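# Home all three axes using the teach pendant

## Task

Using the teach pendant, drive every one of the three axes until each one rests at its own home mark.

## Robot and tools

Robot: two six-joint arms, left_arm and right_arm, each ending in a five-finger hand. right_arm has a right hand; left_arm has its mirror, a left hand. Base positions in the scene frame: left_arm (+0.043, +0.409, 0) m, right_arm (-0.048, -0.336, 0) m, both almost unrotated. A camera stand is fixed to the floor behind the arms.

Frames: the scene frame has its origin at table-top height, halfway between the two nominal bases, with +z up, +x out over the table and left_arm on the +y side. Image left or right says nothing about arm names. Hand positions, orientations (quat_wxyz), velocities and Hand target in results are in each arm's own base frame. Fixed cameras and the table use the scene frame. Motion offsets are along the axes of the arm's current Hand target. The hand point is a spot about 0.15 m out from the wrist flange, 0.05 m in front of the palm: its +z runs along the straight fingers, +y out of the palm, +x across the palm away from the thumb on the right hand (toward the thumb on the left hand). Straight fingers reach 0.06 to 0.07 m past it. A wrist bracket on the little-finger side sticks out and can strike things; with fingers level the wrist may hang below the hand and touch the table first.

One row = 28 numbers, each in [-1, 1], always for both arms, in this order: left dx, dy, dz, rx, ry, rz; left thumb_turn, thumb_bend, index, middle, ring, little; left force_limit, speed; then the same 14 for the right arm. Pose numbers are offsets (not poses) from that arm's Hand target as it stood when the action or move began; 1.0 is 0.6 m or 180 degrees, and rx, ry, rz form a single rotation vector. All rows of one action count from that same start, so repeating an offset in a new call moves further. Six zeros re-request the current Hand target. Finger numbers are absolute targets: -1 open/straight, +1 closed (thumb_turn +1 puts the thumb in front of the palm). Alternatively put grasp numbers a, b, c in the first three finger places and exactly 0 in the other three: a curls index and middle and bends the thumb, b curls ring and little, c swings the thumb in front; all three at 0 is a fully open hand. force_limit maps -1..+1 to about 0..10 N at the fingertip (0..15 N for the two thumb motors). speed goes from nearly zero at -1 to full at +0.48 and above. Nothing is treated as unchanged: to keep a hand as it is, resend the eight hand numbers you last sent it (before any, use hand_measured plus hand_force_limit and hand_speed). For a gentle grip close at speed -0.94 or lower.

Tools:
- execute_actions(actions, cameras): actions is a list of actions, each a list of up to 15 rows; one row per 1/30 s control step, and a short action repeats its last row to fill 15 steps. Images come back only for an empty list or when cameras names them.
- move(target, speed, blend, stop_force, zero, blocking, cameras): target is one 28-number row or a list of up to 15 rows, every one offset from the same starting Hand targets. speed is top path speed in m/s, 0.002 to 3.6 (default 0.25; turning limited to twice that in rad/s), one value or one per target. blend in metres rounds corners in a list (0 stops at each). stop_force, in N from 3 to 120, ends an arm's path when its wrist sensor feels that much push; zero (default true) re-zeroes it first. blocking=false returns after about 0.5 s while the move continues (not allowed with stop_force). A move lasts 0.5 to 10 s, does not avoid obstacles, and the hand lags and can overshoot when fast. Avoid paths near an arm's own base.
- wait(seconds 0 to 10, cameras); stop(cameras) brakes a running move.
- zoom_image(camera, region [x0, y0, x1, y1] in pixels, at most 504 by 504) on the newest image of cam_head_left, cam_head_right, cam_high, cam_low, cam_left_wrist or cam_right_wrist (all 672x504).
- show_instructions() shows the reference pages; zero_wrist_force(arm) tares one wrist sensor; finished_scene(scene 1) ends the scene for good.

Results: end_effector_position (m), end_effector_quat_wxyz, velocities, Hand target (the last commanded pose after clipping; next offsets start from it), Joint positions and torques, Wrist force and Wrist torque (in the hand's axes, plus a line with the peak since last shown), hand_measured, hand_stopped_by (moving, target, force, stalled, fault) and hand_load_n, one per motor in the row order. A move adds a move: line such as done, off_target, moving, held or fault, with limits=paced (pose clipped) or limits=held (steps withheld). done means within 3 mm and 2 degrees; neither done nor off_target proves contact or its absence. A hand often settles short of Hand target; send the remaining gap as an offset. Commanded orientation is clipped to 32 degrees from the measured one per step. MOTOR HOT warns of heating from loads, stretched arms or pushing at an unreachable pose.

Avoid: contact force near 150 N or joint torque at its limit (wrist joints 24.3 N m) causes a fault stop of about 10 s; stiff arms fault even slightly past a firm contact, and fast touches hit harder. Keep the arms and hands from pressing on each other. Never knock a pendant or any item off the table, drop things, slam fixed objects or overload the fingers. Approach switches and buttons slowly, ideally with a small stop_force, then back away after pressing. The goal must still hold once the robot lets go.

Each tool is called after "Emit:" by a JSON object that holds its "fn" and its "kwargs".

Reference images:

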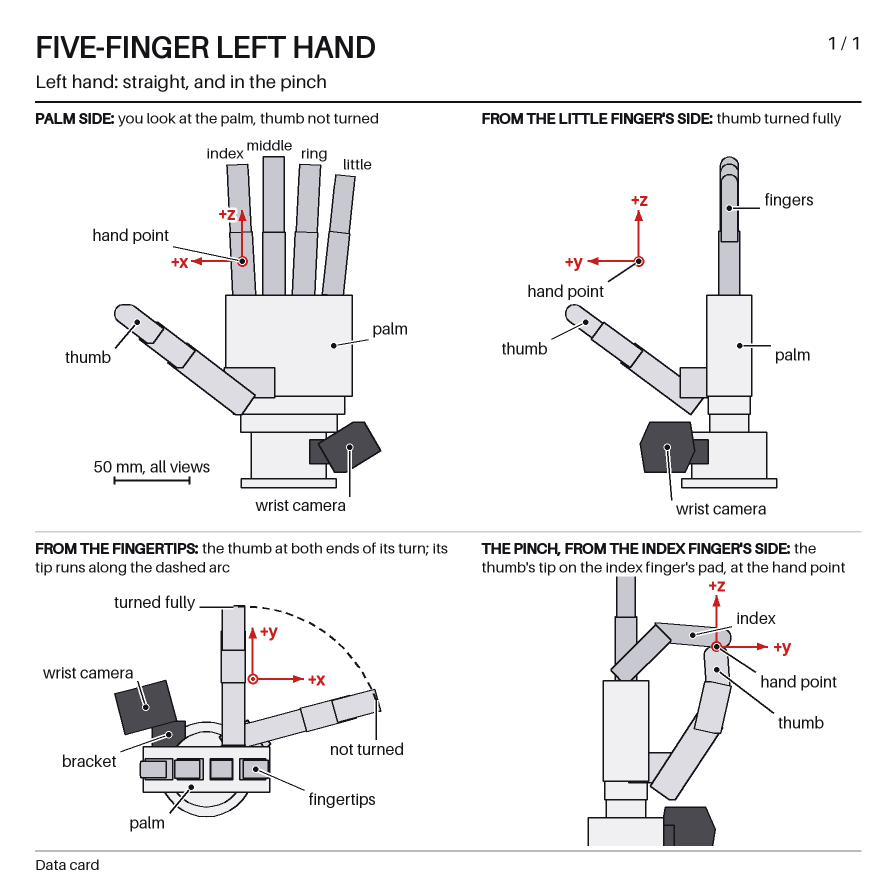

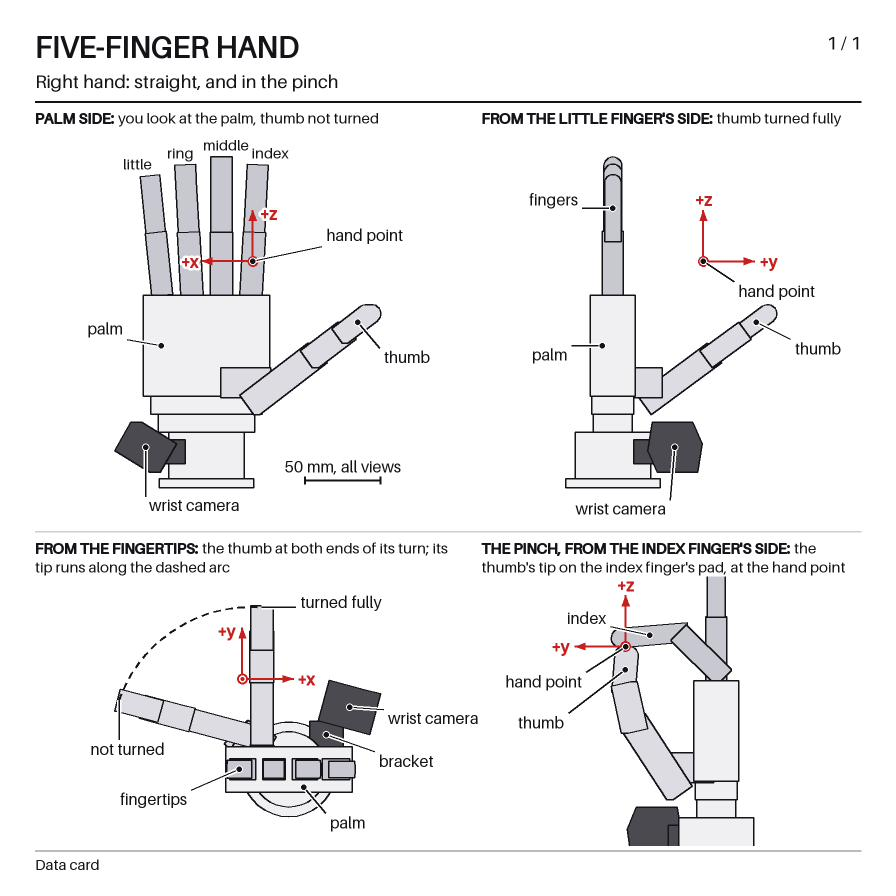

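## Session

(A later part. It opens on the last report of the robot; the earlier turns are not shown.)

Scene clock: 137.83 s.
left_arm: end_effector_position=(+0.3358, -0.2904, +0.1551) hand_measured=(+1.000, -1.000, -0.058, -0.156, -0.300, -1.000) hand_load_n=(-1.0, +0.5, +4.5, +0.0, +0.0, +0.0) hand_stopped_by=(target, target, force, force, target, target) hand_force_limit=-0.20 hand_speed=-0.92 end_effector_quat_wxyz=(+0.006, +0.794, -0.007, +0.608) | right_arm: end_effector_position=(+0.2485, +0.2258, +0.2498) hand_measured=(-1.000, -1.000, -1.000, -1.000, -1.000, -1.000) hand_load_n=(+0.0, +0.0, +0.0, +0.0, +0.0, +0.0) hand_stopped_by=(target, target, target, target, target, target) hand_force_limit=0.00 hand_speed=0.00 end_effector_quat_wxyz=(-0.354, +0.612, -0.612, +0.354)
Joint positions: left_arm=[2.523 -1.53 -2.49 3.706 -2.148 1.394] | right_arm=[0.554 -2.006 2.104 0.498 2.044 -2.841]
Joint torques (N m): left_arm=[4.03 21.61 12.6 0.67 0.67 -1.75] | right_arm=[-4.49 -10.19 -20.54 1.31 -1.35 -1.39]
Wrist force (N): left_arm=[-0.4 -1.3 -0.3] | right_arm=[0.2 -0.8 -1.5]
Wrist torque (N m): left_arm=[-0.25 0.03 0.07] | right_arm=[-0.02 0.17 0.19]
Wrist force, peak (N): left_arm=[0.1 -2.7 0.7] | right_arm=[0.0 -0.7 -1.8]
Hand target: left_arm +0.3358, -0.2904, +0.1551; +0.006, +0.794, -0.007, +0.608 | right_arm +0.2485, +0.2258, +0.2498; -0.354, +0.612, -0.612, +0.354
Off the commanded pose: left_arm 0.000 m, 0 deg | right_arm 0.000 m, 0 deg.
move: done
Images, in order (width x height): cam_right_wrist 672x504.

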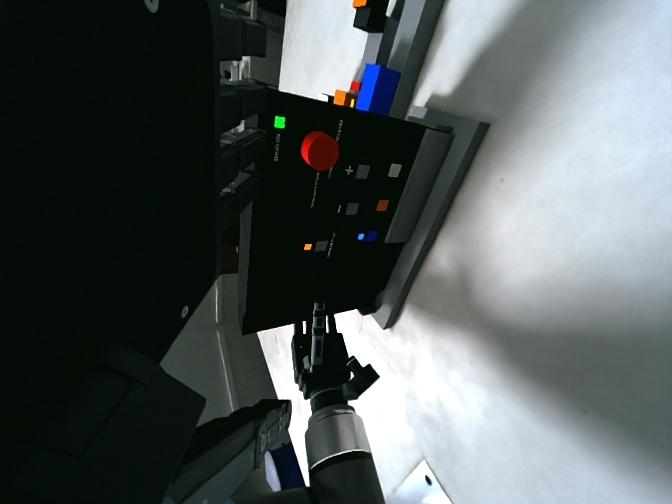

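Emit:
{"fn": "wait", "kwargs": {"seconds": 0.1, "cameras": ["cam_high","cam_low","cam_head_left","cam_head_right","cam_right_wrist","cam_left_wrist"]}}

Emit:
{"fn": "zoom_image", "kwargs": {"camera": "cam_high", "region": [170, 230, 350, 340]}}

Emit:
{"fn": "zoom_image", "kwargs": {"camera": "cam_high", "region": [240, 240, 310, 300]}}

Emit:
{"fn": "zoom_image", "kwargs": {"camera": "cam_high", "region": [300, 280, 520, 350]}}

Emit:
{"fn": "zoom_image", "kwargs": {"camera": "cam_low", "region": [150, 200, 340, 370]}}

Scene clock: 138.43 s.
left_arm: end_effector_position=(+0.3358, -0.2904, +0.1551) hand_measured=(+1.000, -1.000, -0.058, -0.156, -0.300, -1.000) hand_load_n=(-0.5, +1.0, +4.5, +0.0, +0.0, +0.0) hand_stopped_by=(target, target, force, force, target, target) hand_force_limit=-0.20 hand_speed=-0.92 end_effector_quat_wxyz=(+0.006, +0.794, -0.007, +0.608) | right_arm: end_effector_position=(+0.2485, +0.2258, +0.2498) hand_measured=(-1.000, -1.000, -1.000, -1.000, -1.000, -1.000) hand_load_n=(-0.5, +0.0, +0.0, +0.0, +0.0, +0.0) hand_stopped_by=(target, target, target, target, target, target) hand_force_limit=0.00 hand_speed=0.00 end_effector_quat_wxyz=(-0.354, +0.612, -0.612, +0.354)
Joint positions: left_arm=[2.523 -1.53 -2.49 3.706 -2.148 1.394] | right_arm=[0.554 -2.006 2.104 0.498 2.044 -2.841]
Joint torques (N m): left_arm=[4.03 21.25 13.16 0.83 0.72 -1.7] | right_arm=[-4.41 -11.93 -19.37 1.55 -1.28 -1.32]
Wrist force (N): left_arm=[-0.3 -1.4 -0.5] | right_arm=[-0.1 -0.6 -1.4]
Wrist torque (N m): left_arm=[-0.24 -0.02 0.09] | right_arm=[-0.01 0.21 0.17]
Wrist force, peak (N): left_arm=[-0.3 -1.4 -0.5] | right_arm=[-0.2 -0.6 -1.7]
Hand target: left_arm +0.3358, -0.2904, +0.1551; +0.006, +0.794, -0.007, +0.608 | right_arm +0.2485, +0.2258, +0.2498; -0.354, +0.612, -0.612, +0.354
Off the commanded pose: left_arm 0.000 m, 0 deg | right_arm 0.000 m, 0 deg.
wait: 0.10 s; at rest from the start

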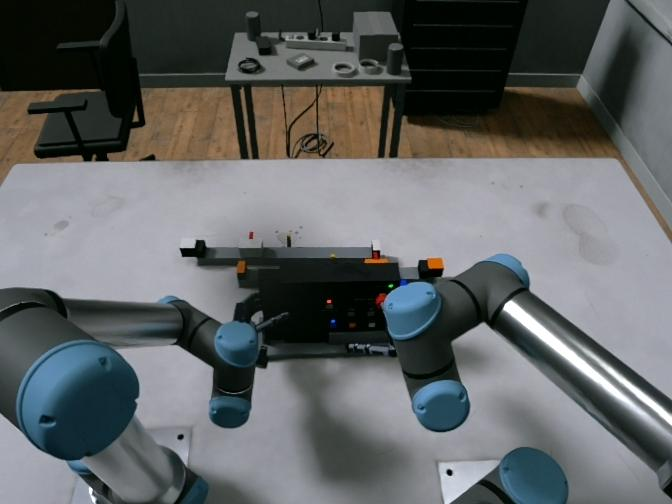

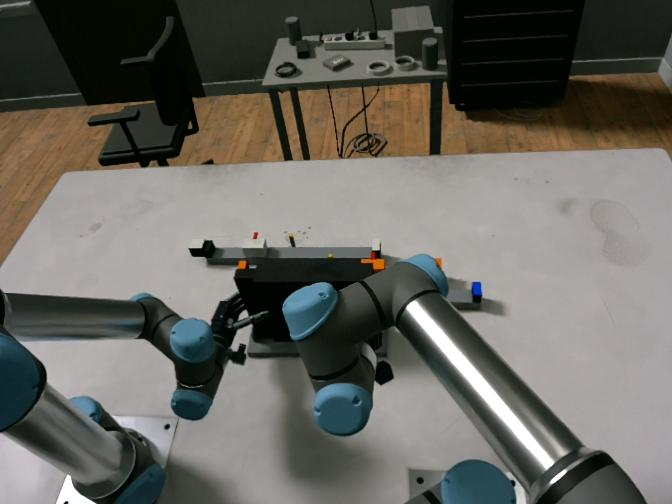

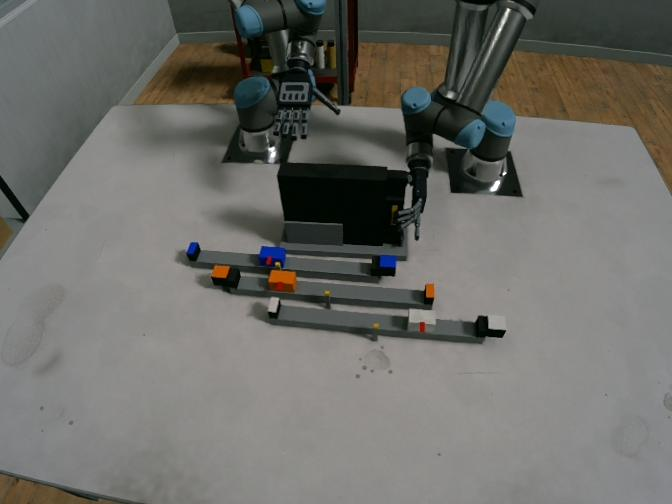

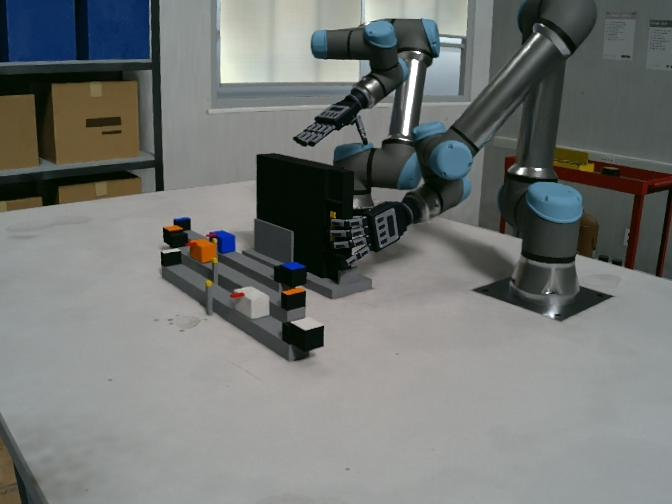

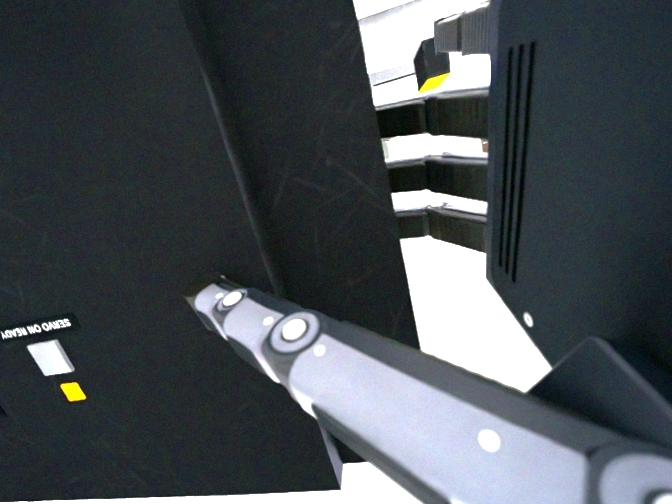

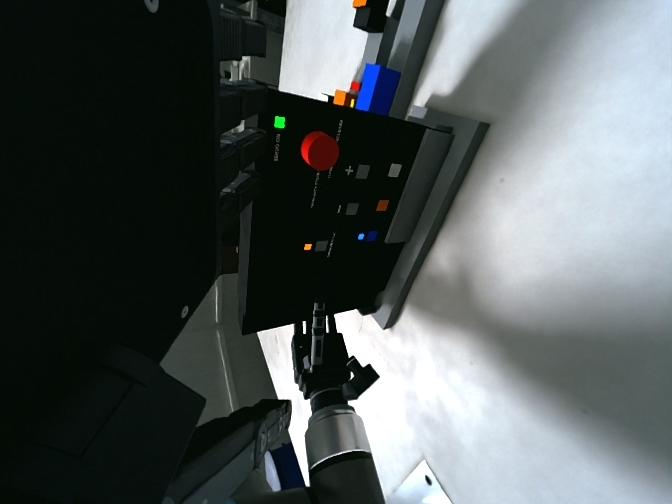

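Scaled by 2.800.

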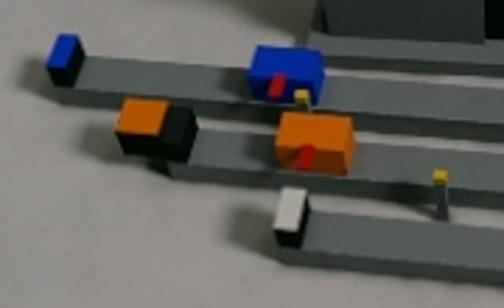

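Scaled by 7.200.

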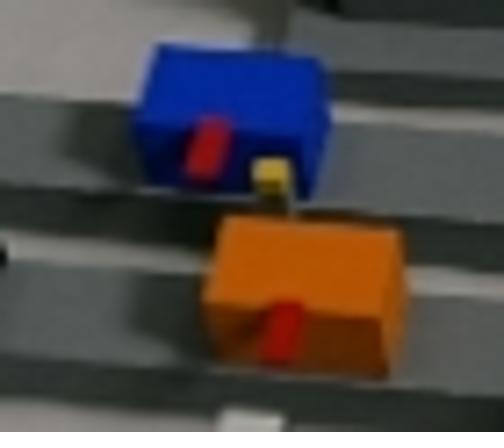

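Scaled by 2.291.

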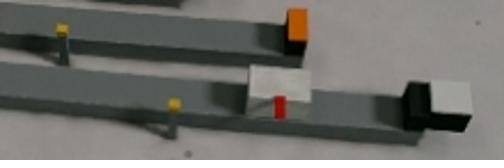

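Scaled by 2.653.

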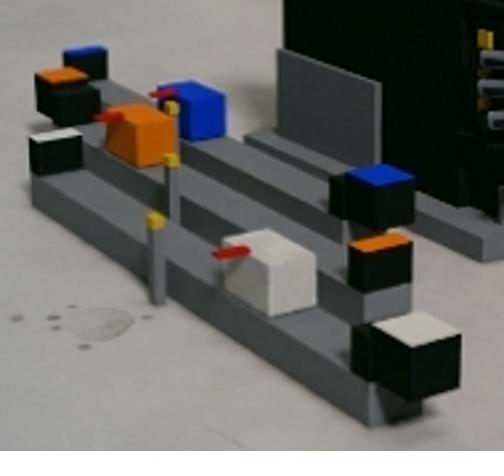

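Emit:
{"fn": "move", "kwargs": {"target": [[0,0,0,0,0,0,1,-1,0.14,0.14,-0.3,-1,-0.2,-0.92,-0.0915,0.144,0.0832,0,0,0,-1,-1,-1,1,1,1,0,0],[0,0,0,0,0,0,1,-1,0.14,0.14,-0.3,-1,-0.2,-0.92,-0.0915,0.1728,0.1767,0,0,0,-1,-1,-1,1,1,1,0,0]], "speed": 0.15, "blend": [0.02,0], "cameras": ["cam_right_wrist","cam_left_wrist","cam_head_left","cam_high"]}}

Emit:
{"fn": "zoom_image", "kwargs": {"camera": "cam_right_wrist", "region": [200, 0, 420, 260]}}

Emit:
{"fn": "zoom_image", "kwargs": {"camera": "cam_head_left", "region": [240, 240, 420, 380]}}

Scene clock: 146.13 s.
left_arm: end_effector_position=(+0.3358, -0.2904, +0.1551) hand_measured=(+1.000, -1.000, -0.058, -0.156, -0.300, -1.000) hand_load_n=(-1.0, +0.5, +4.5, +0.0, +0.0, +0.0) hand_stopped_by=(target, target, force, force, target, target) hand_force_limit=-0.20 hand_speed=-0.92 end_effector_quat_wxyz=(+0.006, +0.794, -0.007, +0.608) | right_arm: end_effector_position=(+0.2885, +0.2808, +0.1071) hand_measured=(-1.000, -1.000, -1.000, +1.000, +1.000, +1.000) hand_load_n=(+0.0, +0.0, +0.0, +0.0, +0.0, +0.0) hand_stopped_by=(target, target, target, target, target, target) hand_force_limit=0.00 hand_speed=0.00 end_effector_quat_wxyz=(-0.354, +0.612, -0.612, +0.354)
Joint positions: left_arm=[2.523 -1.53 -2.49 3.706 -2.148 1.394] | right_arm=[0.667 -1.641 2.242 0.032 2.137 -2.766]
Joint torques (N m): left_arm=[3.6 20.06 19.98 1.7 0.72 -1.25] | right_arm=[-4.86 -12.28 -25.51 -0.7 1.06 0.71]
Wrist force (N): left_arm=[-0.1 -1.5 -0.4] | right_arm=[0.1 -0.2 -1.7]
Wrist torque (N m): left_arm=[-0.26 -0.04 0.10] | right_arm=[0.12 0.20 0.19]
Wrist force, peak (N): left_arm=[-0.2 -1.6 -0.8] | right_arm=[0.6 -1.9 -2.0]
Hand target: left_arm +0.3358, -0.2904, +0.1551; +0.006, +0.794, -0.007, +0.608 | right_arm +0.2885, +0.2808, +0.1071; -0.354, +0.612, -0.612, +0.354
Off the commanded pose: left_arm 0.000 m, 0 deg | right_arm 0.000 m, 0 deg.
move: done
Images, in order (width x height): cam_head_left 672x504, cam_high 672x504, cam_left_wrist 672x504, cam_right_wrist 672x504.

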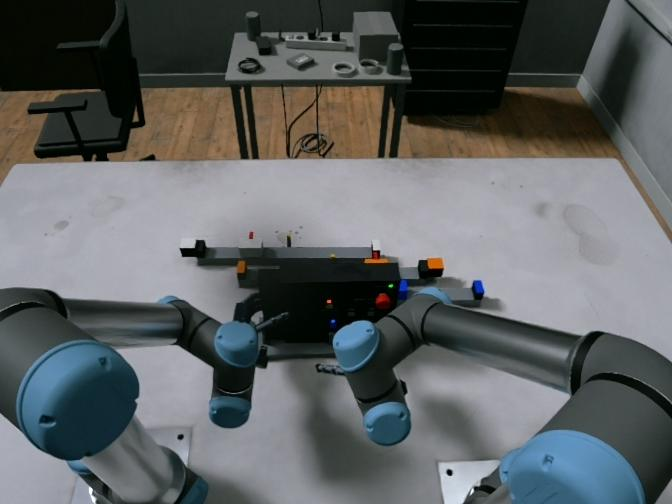

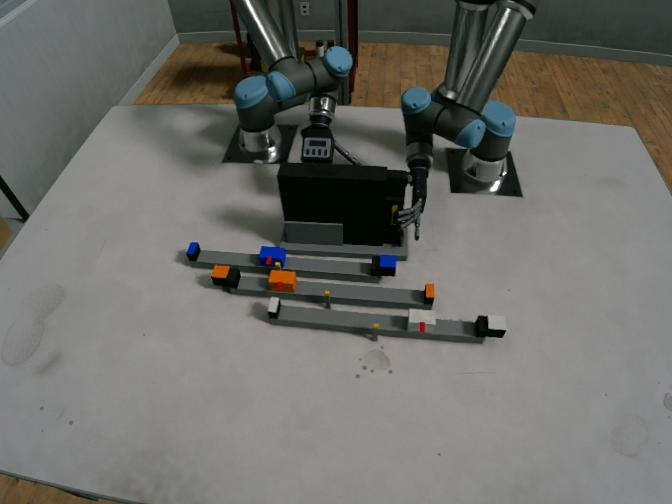

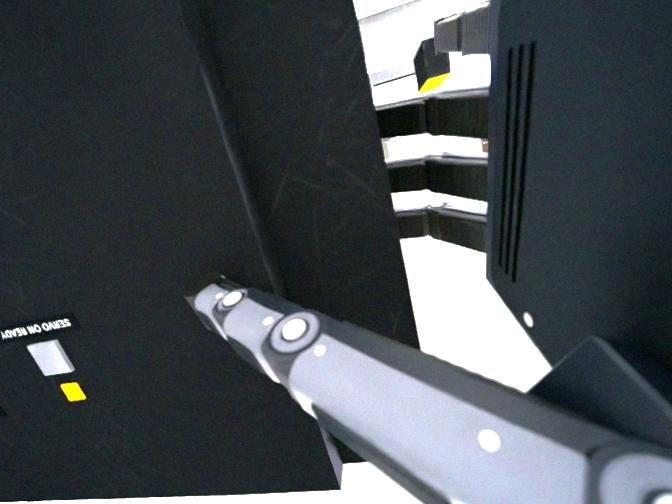

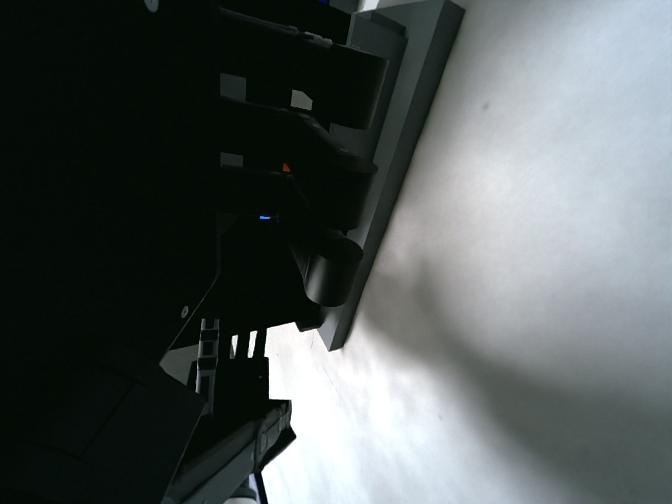

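Scaled by 1.938.

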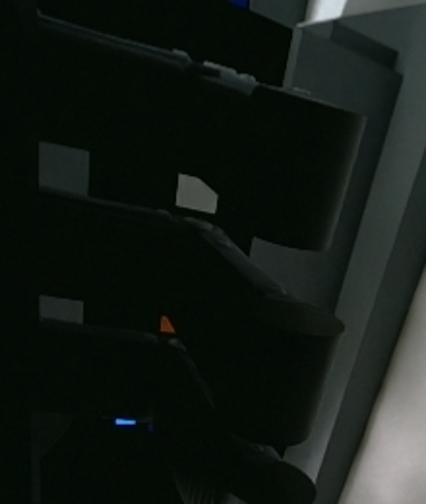

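Scaled by 2.800.

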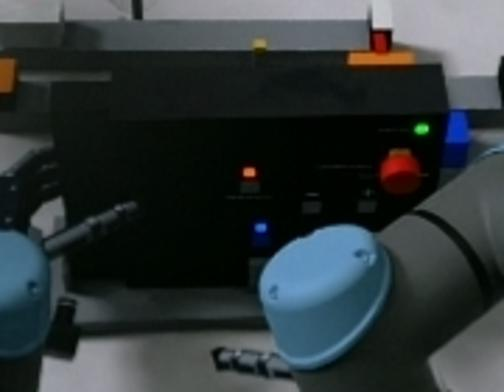

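Emit:
{"fn": "move", "kwargs": {"target": [0,0,0,0,0,0,1,-1,0.14,0.14,-0.3,-1,-0.2,-0.92,0.005,-0.0343,0.0495,0,0,0,-1,-1,-1,1,1,1,0,0], "speed": 0.015, "stop_force": 3, "cameras": ["cam_high"]}}

Emit:
{"fn": "move", "kwargs": {"target": [0,0,0,0,0,0,1,-1,0.14,0.14,-0.3,-1,-0.2,-0.92,0,0.01,-0.0173,0,0,0,-1,-1,-1,1,1,1,0,0], "speed": 0.1, "cameras": ["cam_high","cam_head_left"]}}

Emit:
{"fn": "zoom_image", "kwargs": {"camera": "cam_high", "region": [170, 230, 350, 340]}}

Scene clock: 151.97 s.
left_arm: end_effector_position=(+0.3358, -0.2904, +0.1551) hand_measured=(+1.000, -1.000, -0.058, -0.154, -0.300, -1.000) hand_load_n=(-1.5, +1.0, +4.0, +0.0, +0.0, +0.0) hand_stopped_by=(target, target, force, force, target, target) hand_force_limit=-0.20 hand_speed=-0.92 end_effector_quat_wxyz=(+0.006, +0.794, -0.007, +0.608) | right_arm: end_effector_position=(+0.3183, +0.2783, +0.1096) hand_measured=(-1.000, -1.000, -1.000, +1.000, +1.000, +1.000) hand_load_n=(+0.0, +0.0, -3.0, +0.0, +0.0, +0.0) hand_stopped_by=(target, target, target, target, target, target) hand_force_limit=0.00 hand_speed=0.00 end_effector_quat_wxyz=(-0.354, +0.612, -0.612, +0.354)
Joint positions: left_arm=[2.523 -1.53 -2.49 3.706 -2.148 1.394] | right_arm=[0.586 -1.624 2.214 0.015 2.071 -2.82]
Joint torques (N m): left_arm=[3.23 17.35 21.27 1.6 0.58 -0.62] | right_arm=[-1.99 -24.61 -9.67 1.05 2.15 1.58]
Wrist force (N): left_arm=[-1.0 -0.7 -2.4] | right_arm=[0.9 1.7 -3.1]
Wrist torque (N m): left_arm=[-0.28 0.01 0.08] | right_arm=[0.08 0.21 0.25]
Wrist force, peak (N): left_arm=[-0.7 -0.7 -2.9] | right_arm=[3.2 3.1 -19.7]
Hand target: left_arm +0.3358, -0.2904, +0.1551; +0.006, +0.794, -0.007, +0.608 | right_arm +0.3183, +0.2783, +0.1096; -0.354, +0.612, -0.612, +0.354 (not the last commanded pose)
Off the commanded pose: left_arm 0.000 m, 0 deg | right_arm 0.006 m, 0 deg.
move: contact (right_arm)
Images, in order (width x height): cam_high 672x504.

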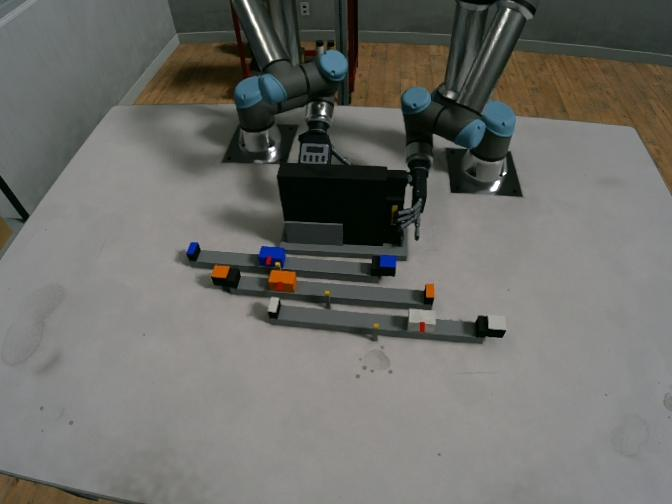

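Scene clock: 152.67 s.
left_arm: end_effector_position=(+0.3358, -0.2904, +0.1551) hand_measured=(+1.000, -1.000, -0.058, -0.154, -0.300, -1.000) hand_load_n=(-1.5, +1.0, +4.0, +0.0, +0.0, +0.0) hand_stopped_by=(target, target, force, force, target, target) hand_force_limit=-0.20 hand_speed=-0.92 end_effector_quat_wxyz=(+0.006, +0.794, -0.007, +0.608) | right_arm: end_effector_position=(+0.3062, +0.2782, +0.1096) hand_measured=(-1.000, -1.000, -1.000, +1.000, +1.000, +1.000) hand_load_n=(+0.0, +0.0, +0.0, +0.0, +0.0, +0.5) hand_stopped_by=(target, target, target, target, target, target) hand_force_limit=0.00 hand_speed=0.00 end_effector_quat_wxyz=(-0.354, +0.612, -0.613, +0.354)
Joint positions: left_arm=[2.523 -1.53 -2.49 3.706 -2.148 1.394] | right_arm=[0.614 -1.637 2.228 0.024 2.094 -2.802]
Joint torques (N m): left_arm=[3.15 17.69 21.36 1.54 0.74 -0.44] | right_arm=[-7.1 -4.64 -23.71 -0.18 -1.98 -1.52]
Wrist force (N): left_arm=[-0.8 -0.8 -2.6] | right_arm=[0.1 -0.6 -1.6]
Wrist torque (N m): left_arm=[-0.28 -0.04 0.11] | right_arm=[0.05 0.18 0.17]
Wrist force, peak (N): left_arm=[-0.7 -0.9 -2.8] | right_arm=[1.0 1.9 -3.3]
Hand target: left_arm +0.3358, -0.2904, +0.1551; +0.006, +0.794, -0.007, +0.608 | right_arm +0.3063, +0.2783, +0.1096; -0.354, +0.612, -0.612, +0.354
Off the commanded pose: left_arm 0.000 m, 0 deg | right_arm 0.000 m, 0 deg.
move: done
Images, in order (width x height): cam_head_left 672x504, cam_high 672x504.

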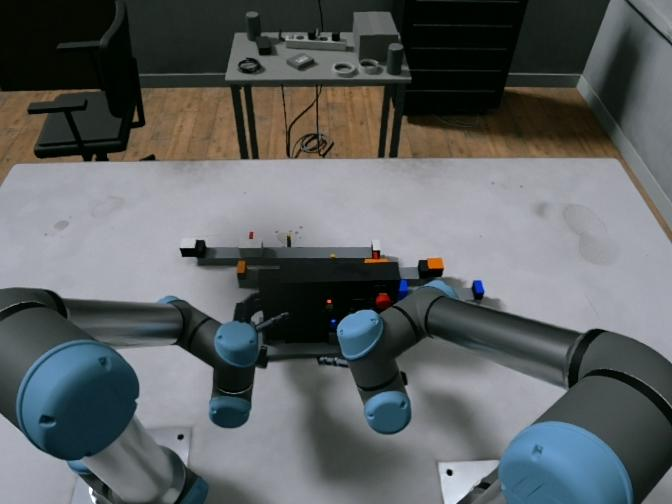

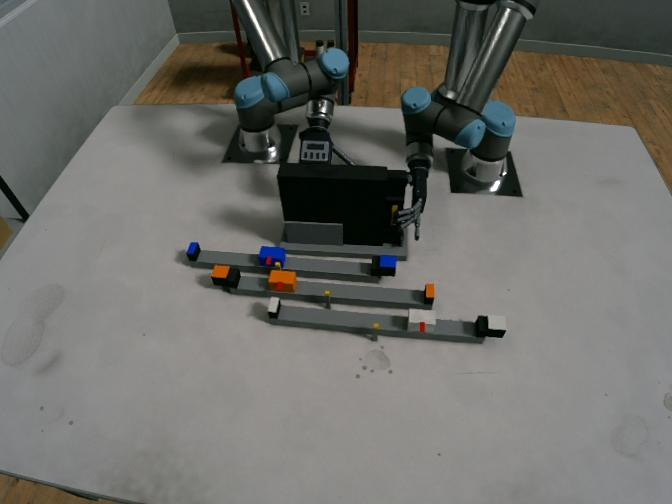

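Scaled by 2.800.

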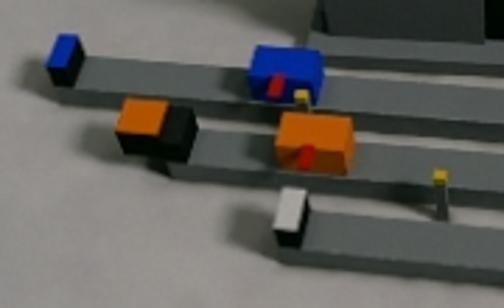

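Emit:
{"fn": "zoom_image", "kwargs": {"camera": "cam_head_left", "region": [240, 240, 420, 380]}}

Scaled by 2.800.

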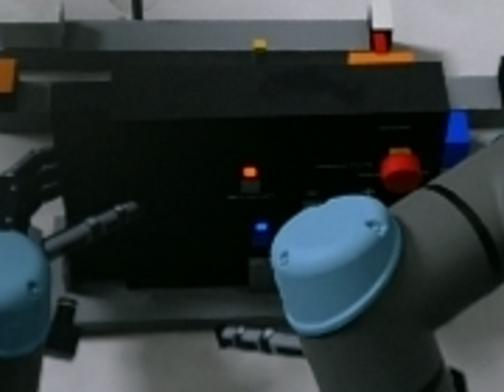

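Emit:
{"fn": "move", "kwargs": {"target": [0,0,0,0,0,0,1,-1,-0.35,-0.35,-0.35,-1,-0.6,-0.6,0,0,0,0,0,0,-1,-1,-1,1,1,1,0,0], "cameras": ["cam_high","cam_low","cam_head_left"]}}

Emit:
{"fn": "zoom_image", "kwargs": {"camera": "cam_high", "region": [270, 140, 450, 270]}}

Emit:
{"fn": "zoom_image", "kwargs": {"camera": "cam_low", "region": [240, 140, 400, 300]}}

Scene clock: 155.27 s.
left_arm: end_effector_position=(+0.3358, -0.2904, +0.1551) hand_measured=(+1.000, -1.000, -0.350, -0.350, -0.350, -1.000) hand_load_n=(-1.0, +0.0, +0.0, +0.0, +0.0, +0.0) hand_stopped_by=(target, target, target, target, target, target) hand_force_limit=-0.60 hand_speed=-0.60 end_effector_quat_wxyz=(+0.006, +0.794, -0.007, +0.608) | right_arm: end_effector_position=(+0.3063, +0.2783, +0.1096) hand_measured=(-1.000, -1.000, -1.000, +1.000, +1.000, +1.000) hand_load_n=(-0.5, +0.0, +0.0, +0.0, +0.0, +0.0) hand_stopped_by=(target, target, target, target, target, target) hand_force_limit=0.00 hand_speed=0.00 end_effector_quat_wxyz=(-0.354, +0.612, -0.612, +0.354)
Joint positions: left_arm=[2.523 -1.53 -2.49 3.706 -2.148 1.394] | right_arm=[0.614 -1.637 2.227 0.024 2.093 -2.802]
Joint torques (N m): left_arm=[3.1 15.76 20.63 1.73 -0.98 -0.2] | right_arm=[-5.39 -3.39 -23.94 -0.8 -1.97 -1.92]
Wrist force (N): left_arm=[-0.5 -1.0 -2.1] | right_arm=[0.0 -0.5 -1.3]
Wrist torque (N m): left_arm=[-0.18 -0.06 0.08] | right_arm=[0.05 0.18 0.23]
Wrist force, peak (N): left_arm=[-0.7 0.8 -4.6] | right_arm=[-0.1 -0.8 -1.8]
Hand target: left_arm +0.3358, -0.2904, +0.1551; +0.006, +0.794, -0.007, +0.608 | right_arm +0.3063, +0.2783, +0.1096; -0.354, +0.612, -0.612, +0.354
Off the commanded pose: left_arm 0.000 m, 0 deg | right_arm 0.000 m, 0 deg.
move: done
Images, in order (width x height): cam_head_left 672x504, cam_high 672x504, cam_low 672x504.

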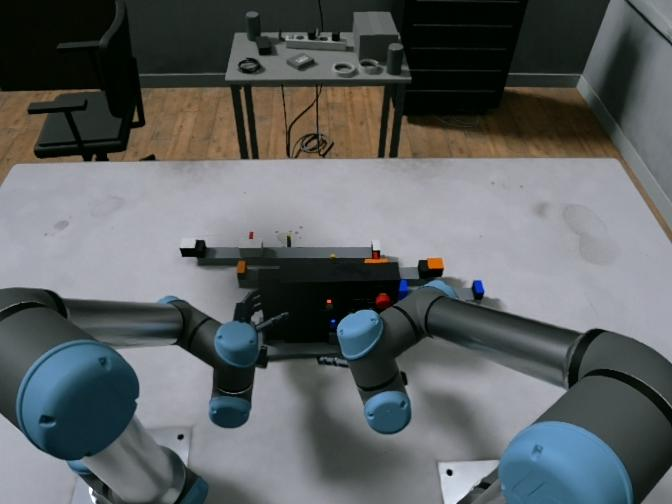

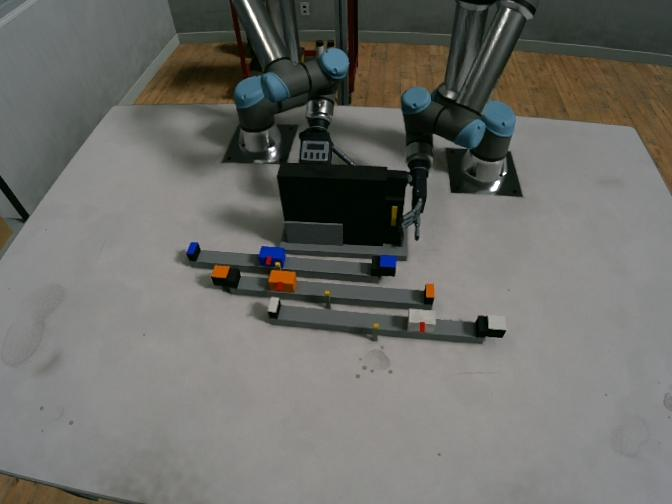

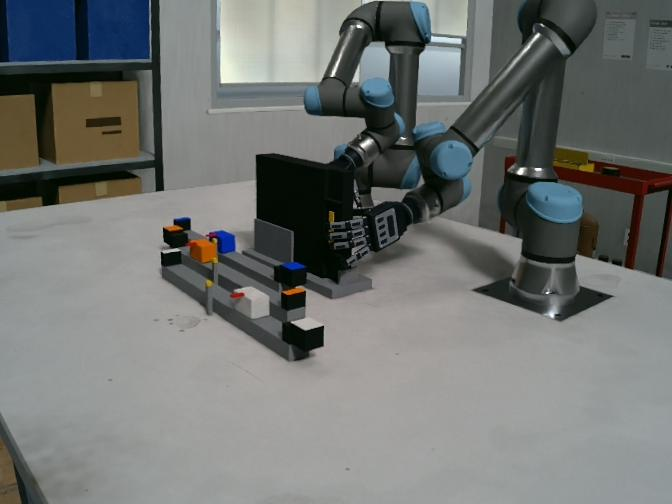

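Scaled by 2.800.

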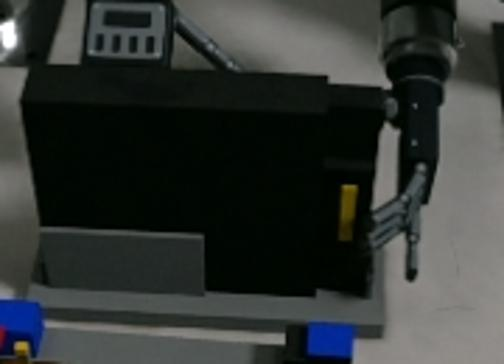

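Scaled by 3.150.

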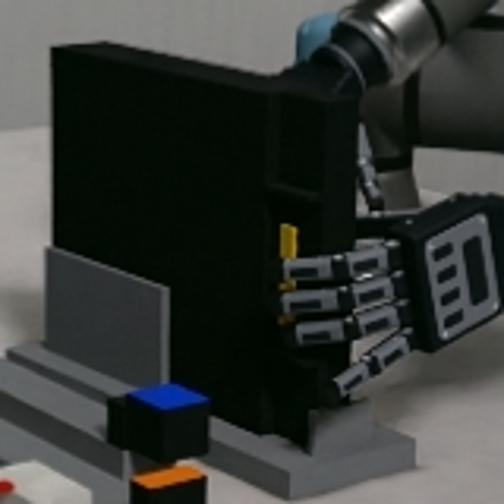

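Emit:
{"fn": "move", "kwargs": {"target": [0,0,0,0,0,0,1,-1,0.1,0.1,-0.35,-1,-0.2,-0.92,0,0,0,0,0,0,-1,-1,-1,1,1,1,0,0], "cameras": ["cam_head_left"]}}

Emit:
{"fn": "zoom_image", "kwargs": {"camera": "cam_head_left", "region": [240, 240, 420, 380]}}

Scene clock: 157.63 s.
left_arm: end_effector_position=(+0.3358, -0.2904, +0.1551) hand_measured=(+1.000, -1.000, -0.060, -0.158, -0.350, -1.000) hand_load_n=(-1.0, +0.5, +4.0, +0.0, +0.0, +0.0) hand_stopped_by=(target, target, force, force, target, target) hand_force_limit=-0.20 hand_speed=-0.92 end_effector_quat_wxyz=(+0.005, +0.794, -0.007, +0.608) | right_arm: end_effector_position=(+0.3063, +0.2783, +0.1096) hand_measured=(-1.000, -1.000, -1.000, +1.000, +1.000, +1.000) hand_load_n=(+0.0, +0.0, +0.0, +0.0, +0.0, +0.5) hand_stopped_by=(target, target, target, target, target, target) hand_force_limit=0.00 hand_speed=0.00 end_effector_quat_wxyz=(-0.354, +0.612, -0.612, +0.354)
Joint positions: left_arm=[2.523 -1.53 -2.49 3.706 -2.148 1.394] | right_arm=[0.614 -1.637 2.227 0.024 2.093 -2.802]
Joint torques (N m): left_arm=[3.9 16.11 21.07 1.63 0.86 0.13] | right_arm=[-5.74 -5.5 -23.33 -0.94 -1.93 -1.71]
Wrist force (N): left_arm=[-0.1 -1.7 0.2] | right_arm=[-0.1 -0.6 -1.5]
Wrist torque (N m): left_arm=[-0.20 -0.02 0.10] | right_arm=[0.04 0.22 0.22]
Wrist force, peak (N): left_arm=[-0.2 -3.3 0.8] | right_arm=[0.4 -0.7 -1.8]
Hand target: left_arm +0.3358, -0.2904, +0.1551; +0.006, +0.794, -0.007, +0.608 | right_arm +0.3063, +0.2783, +0.1096; -0.354, +0.612, -0.612, +0.354
Off the commanded pose: left_arm 0.000 m, 0 deg | right_arm 0.000 m, 0 deg.
move: done
Images, in order (width x height): cam_head_left 672x504.

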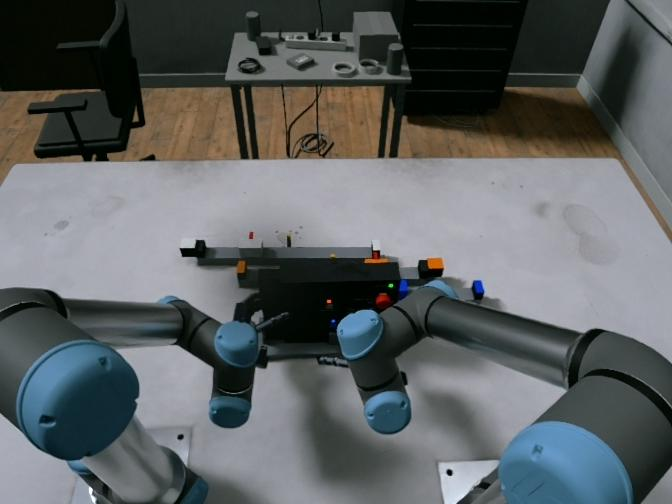

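Scaled by 2.800.

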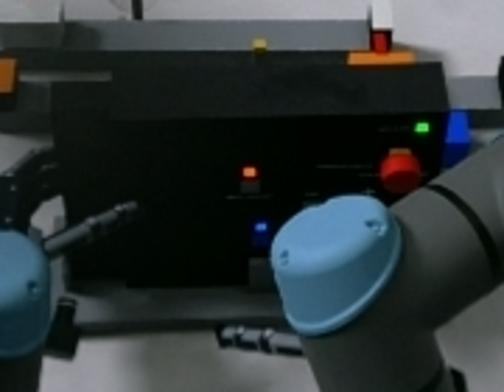

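Emit:
{"fn": "move", "kwargs": {"target": [0,0,0,0,0,0,1,-1,0.1,0.1,-0.35,-1,-0.2,-0.92,0,-0.0133,0.0231,0,0,0,-1,-1,-1,1,1,1,0,0], "speed": 0.004, "stop_force": 3, "cameras": ["cam_high","cam_head_left"]}}

Emit:
{"fn": "move", "kwargs": {"target": [0,0,0,0,0,0,1,-1,0.1,0.1,-0.35,-1,-0.2,-0.92,0,0.01,-0.0173,0,0,0,-1,-1,-1,1,1,1,0,0], "speed": 0.1, "cameras": ["cam_high","cam_head_left"]}}

Emit:
{"fn": "zoom_image", "kwargs": {"camera": "cam_high", "region": [170, 230, 350, 340]}}

Emit:
{"fn": "zoom_image", "kwargs": {"camera": "cam_head_left", "region": [240, 240, 420, 380]}}

Scene clock: 162.37 s.
left_arm: end_effector_position=(+0.3358, -0.2904, +0.1551) hand_measured=(+1.000, -1.000, -0.060, -0.158, -0.350, -1.000) hand_load_n=(-1.5, +0.5, +4.0, +0.0, +0.0, +0.0) hand_stopped_by=(target, target, force, force, target, target) hand_force_limit=-0.20 hand_speed=-0.92 end_effector_quat_wxyz=(+0.006, +0.794, -0.007, +0.608) | right_arm: end_effector_position=(+0.3181, +0.2783, +0.1095) hand_measured=(-1.000, -1.000, -1.000, +1.000, +1.000, +1.000) hand_load_n=(-0.5, +0.0, -1.5, +0.0, +0.0, +0.0) hand_stopped_by=(target, target, target, target, target, target) hand_force_limit=0.00 hand_speed=0.00 end_effector_quat_wxyz=(-0.354, +0.612, -0.612, +0.354)
Joint positions: left_arm=[2.523 -1.53 -2.49 3.706 -2.148 1.394] | right_arm=[0.587 -1.624 2.214 0.015 2.071 -2.82]
Joint torques (N m): left_arm=[3.29 13.77 21.44 1.58 0.87 0.54] | right_arm=[6.75 -24.77 -10.02 1.33 2.38 1.94]
Wrist force (N): left_arm=[-0.3 -1.2 -0.9] | right_arm=[1.1 0.6 -3.8]
Wrist torque (N m): left_arm=[-0.23 -0.02 0.10] | right_arm=[0.18 0.21 0.36]
Wrist force, peak (N): left_arm=[-0.3 -2.0 0.3] | right_arm=[1.0 0.5 -5.4]
Hand target: left_arm +0.3358, -0.2904, +0.1551; +0.006, +0.794, -0.007, +0.608 | right_arm +0.3181, +0.2783, +0.1096; -0.354, +0.612, -0.612, +0.354 (not the last commanded pose)
Off the commanded pose: left_arm 0.000 m, 0 deg | right_arm 0.004 m, 0 deg.
move: contact (right_arm)
Images, in order (width x height): cam_head_left 672x504, cam_high 672x504.

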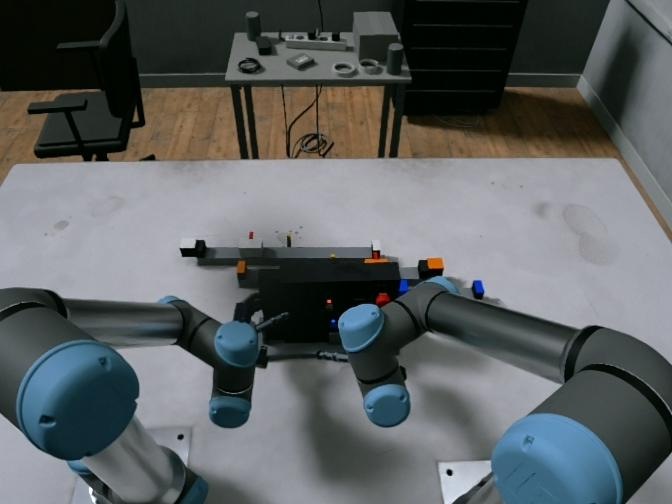

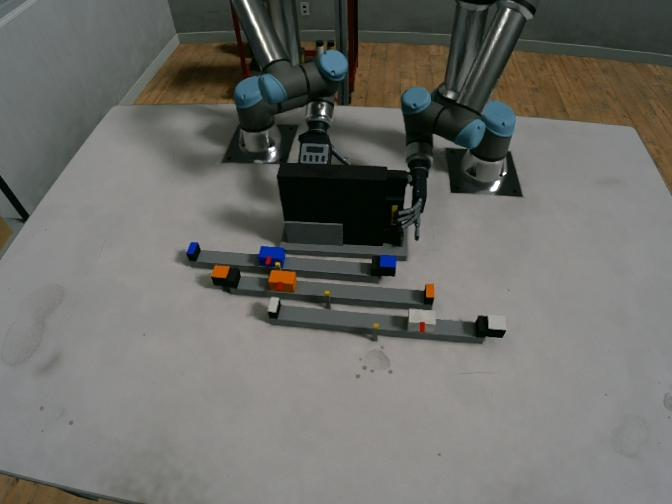

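Scene clock: 163.07 s.
left_arm: end_effector_position=(+0.3358, -0.2904, +0.1551) hand_measured=(+1.000, -1.000, -0.060, -0.158, -0.350, -1.000) hand_load_n=(-1.5, +1.0, +4.0, +0.0, +0.0, +0.0) hand_stopped_by=(target, target, force, force, target, target) hand_force_limit=-0.20 hand_speed=-0.92 end_effector_quat_wxyz=(+0.006, +0.794, -0.007, +0.608) | right_arm: end_effector_position=(+0.3060, +0.2782, +0.1095) hand_measured=(-1.000, -1.000, -1.000, +1.000, +1.000, +1.000) hand_load_n=(+0.0, +0.0, +0.0, +0.0, +0.0, +0.0) hand_stopped_by=(target, target, target, target, target, target) hand_force_limit=0.00 hand_speed=0.00 end_effector_quat_wxyz=(-0.354, +0.612, -0.613, +0.354)
Joint positions: left_arm=[2.523 -1.53 -2.49 3.706 -2.148 1.394] | right_arm=[0.615 -1.637 2.228 0.024 2.094 -2.802]
Joint torques (N m): left_arm=[3.51 12.98 21.22 1.61 0.87 0.66] | right_arm=[-5.51 -5.87 -23.12 -0.18 -1.81 -1.61]
Wrist force (N): left_arm=[-0.4 -1.1 -1.1] | right_arm=[-0.1 -0.6 -1.7]
Wrist torque (N m): left_arm=[-0.22 -0.01 0.09] | right_arm=[0.06 0.21 0.16]
Wrist force, peak (N): left_arm=[-0.4 -1.2 -1.1] | right_arm=[1.0 0.6 -4.0]
Hand target: left_arm +0.3358, -0.2904, +0.1551; +0.006, +0.794, -0.007, +0.608 | right_arm +0.3061, +0.2783, +0.1095; -0.354, +0.612, -0.612, +0.354
Off the commanded pose: left_arm 0.000 m, 0 deg | right_arm 0.000 m, 0 deg.
move: done
Images, in order (width x height): cam_head_left 672x504, cam_high 672x504.

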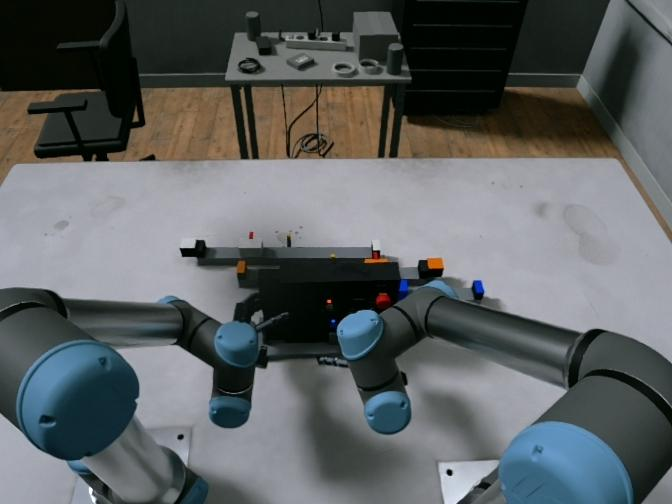

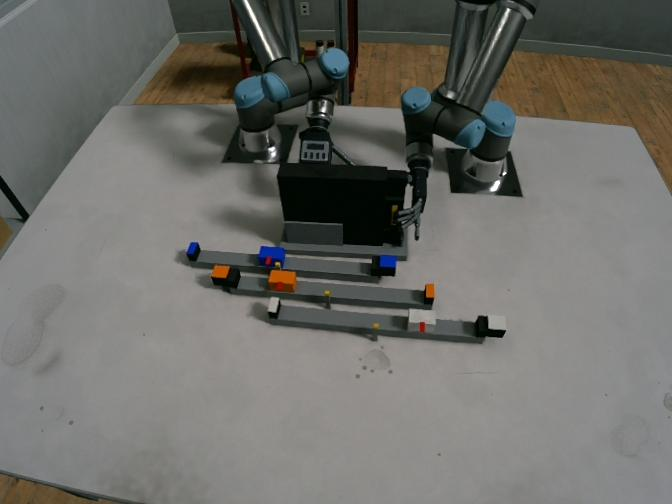

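Scaled by 2.800.

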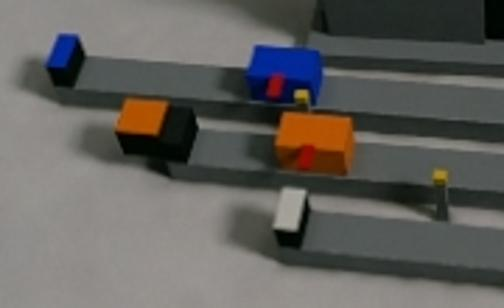

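Scaled by 2.800.

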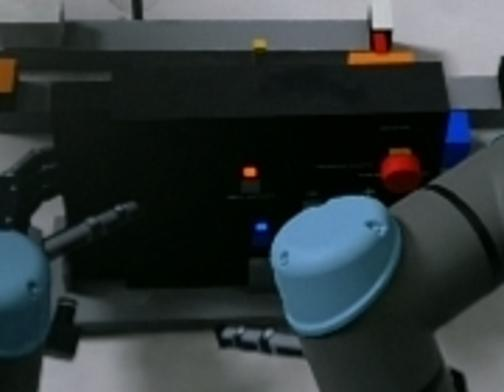

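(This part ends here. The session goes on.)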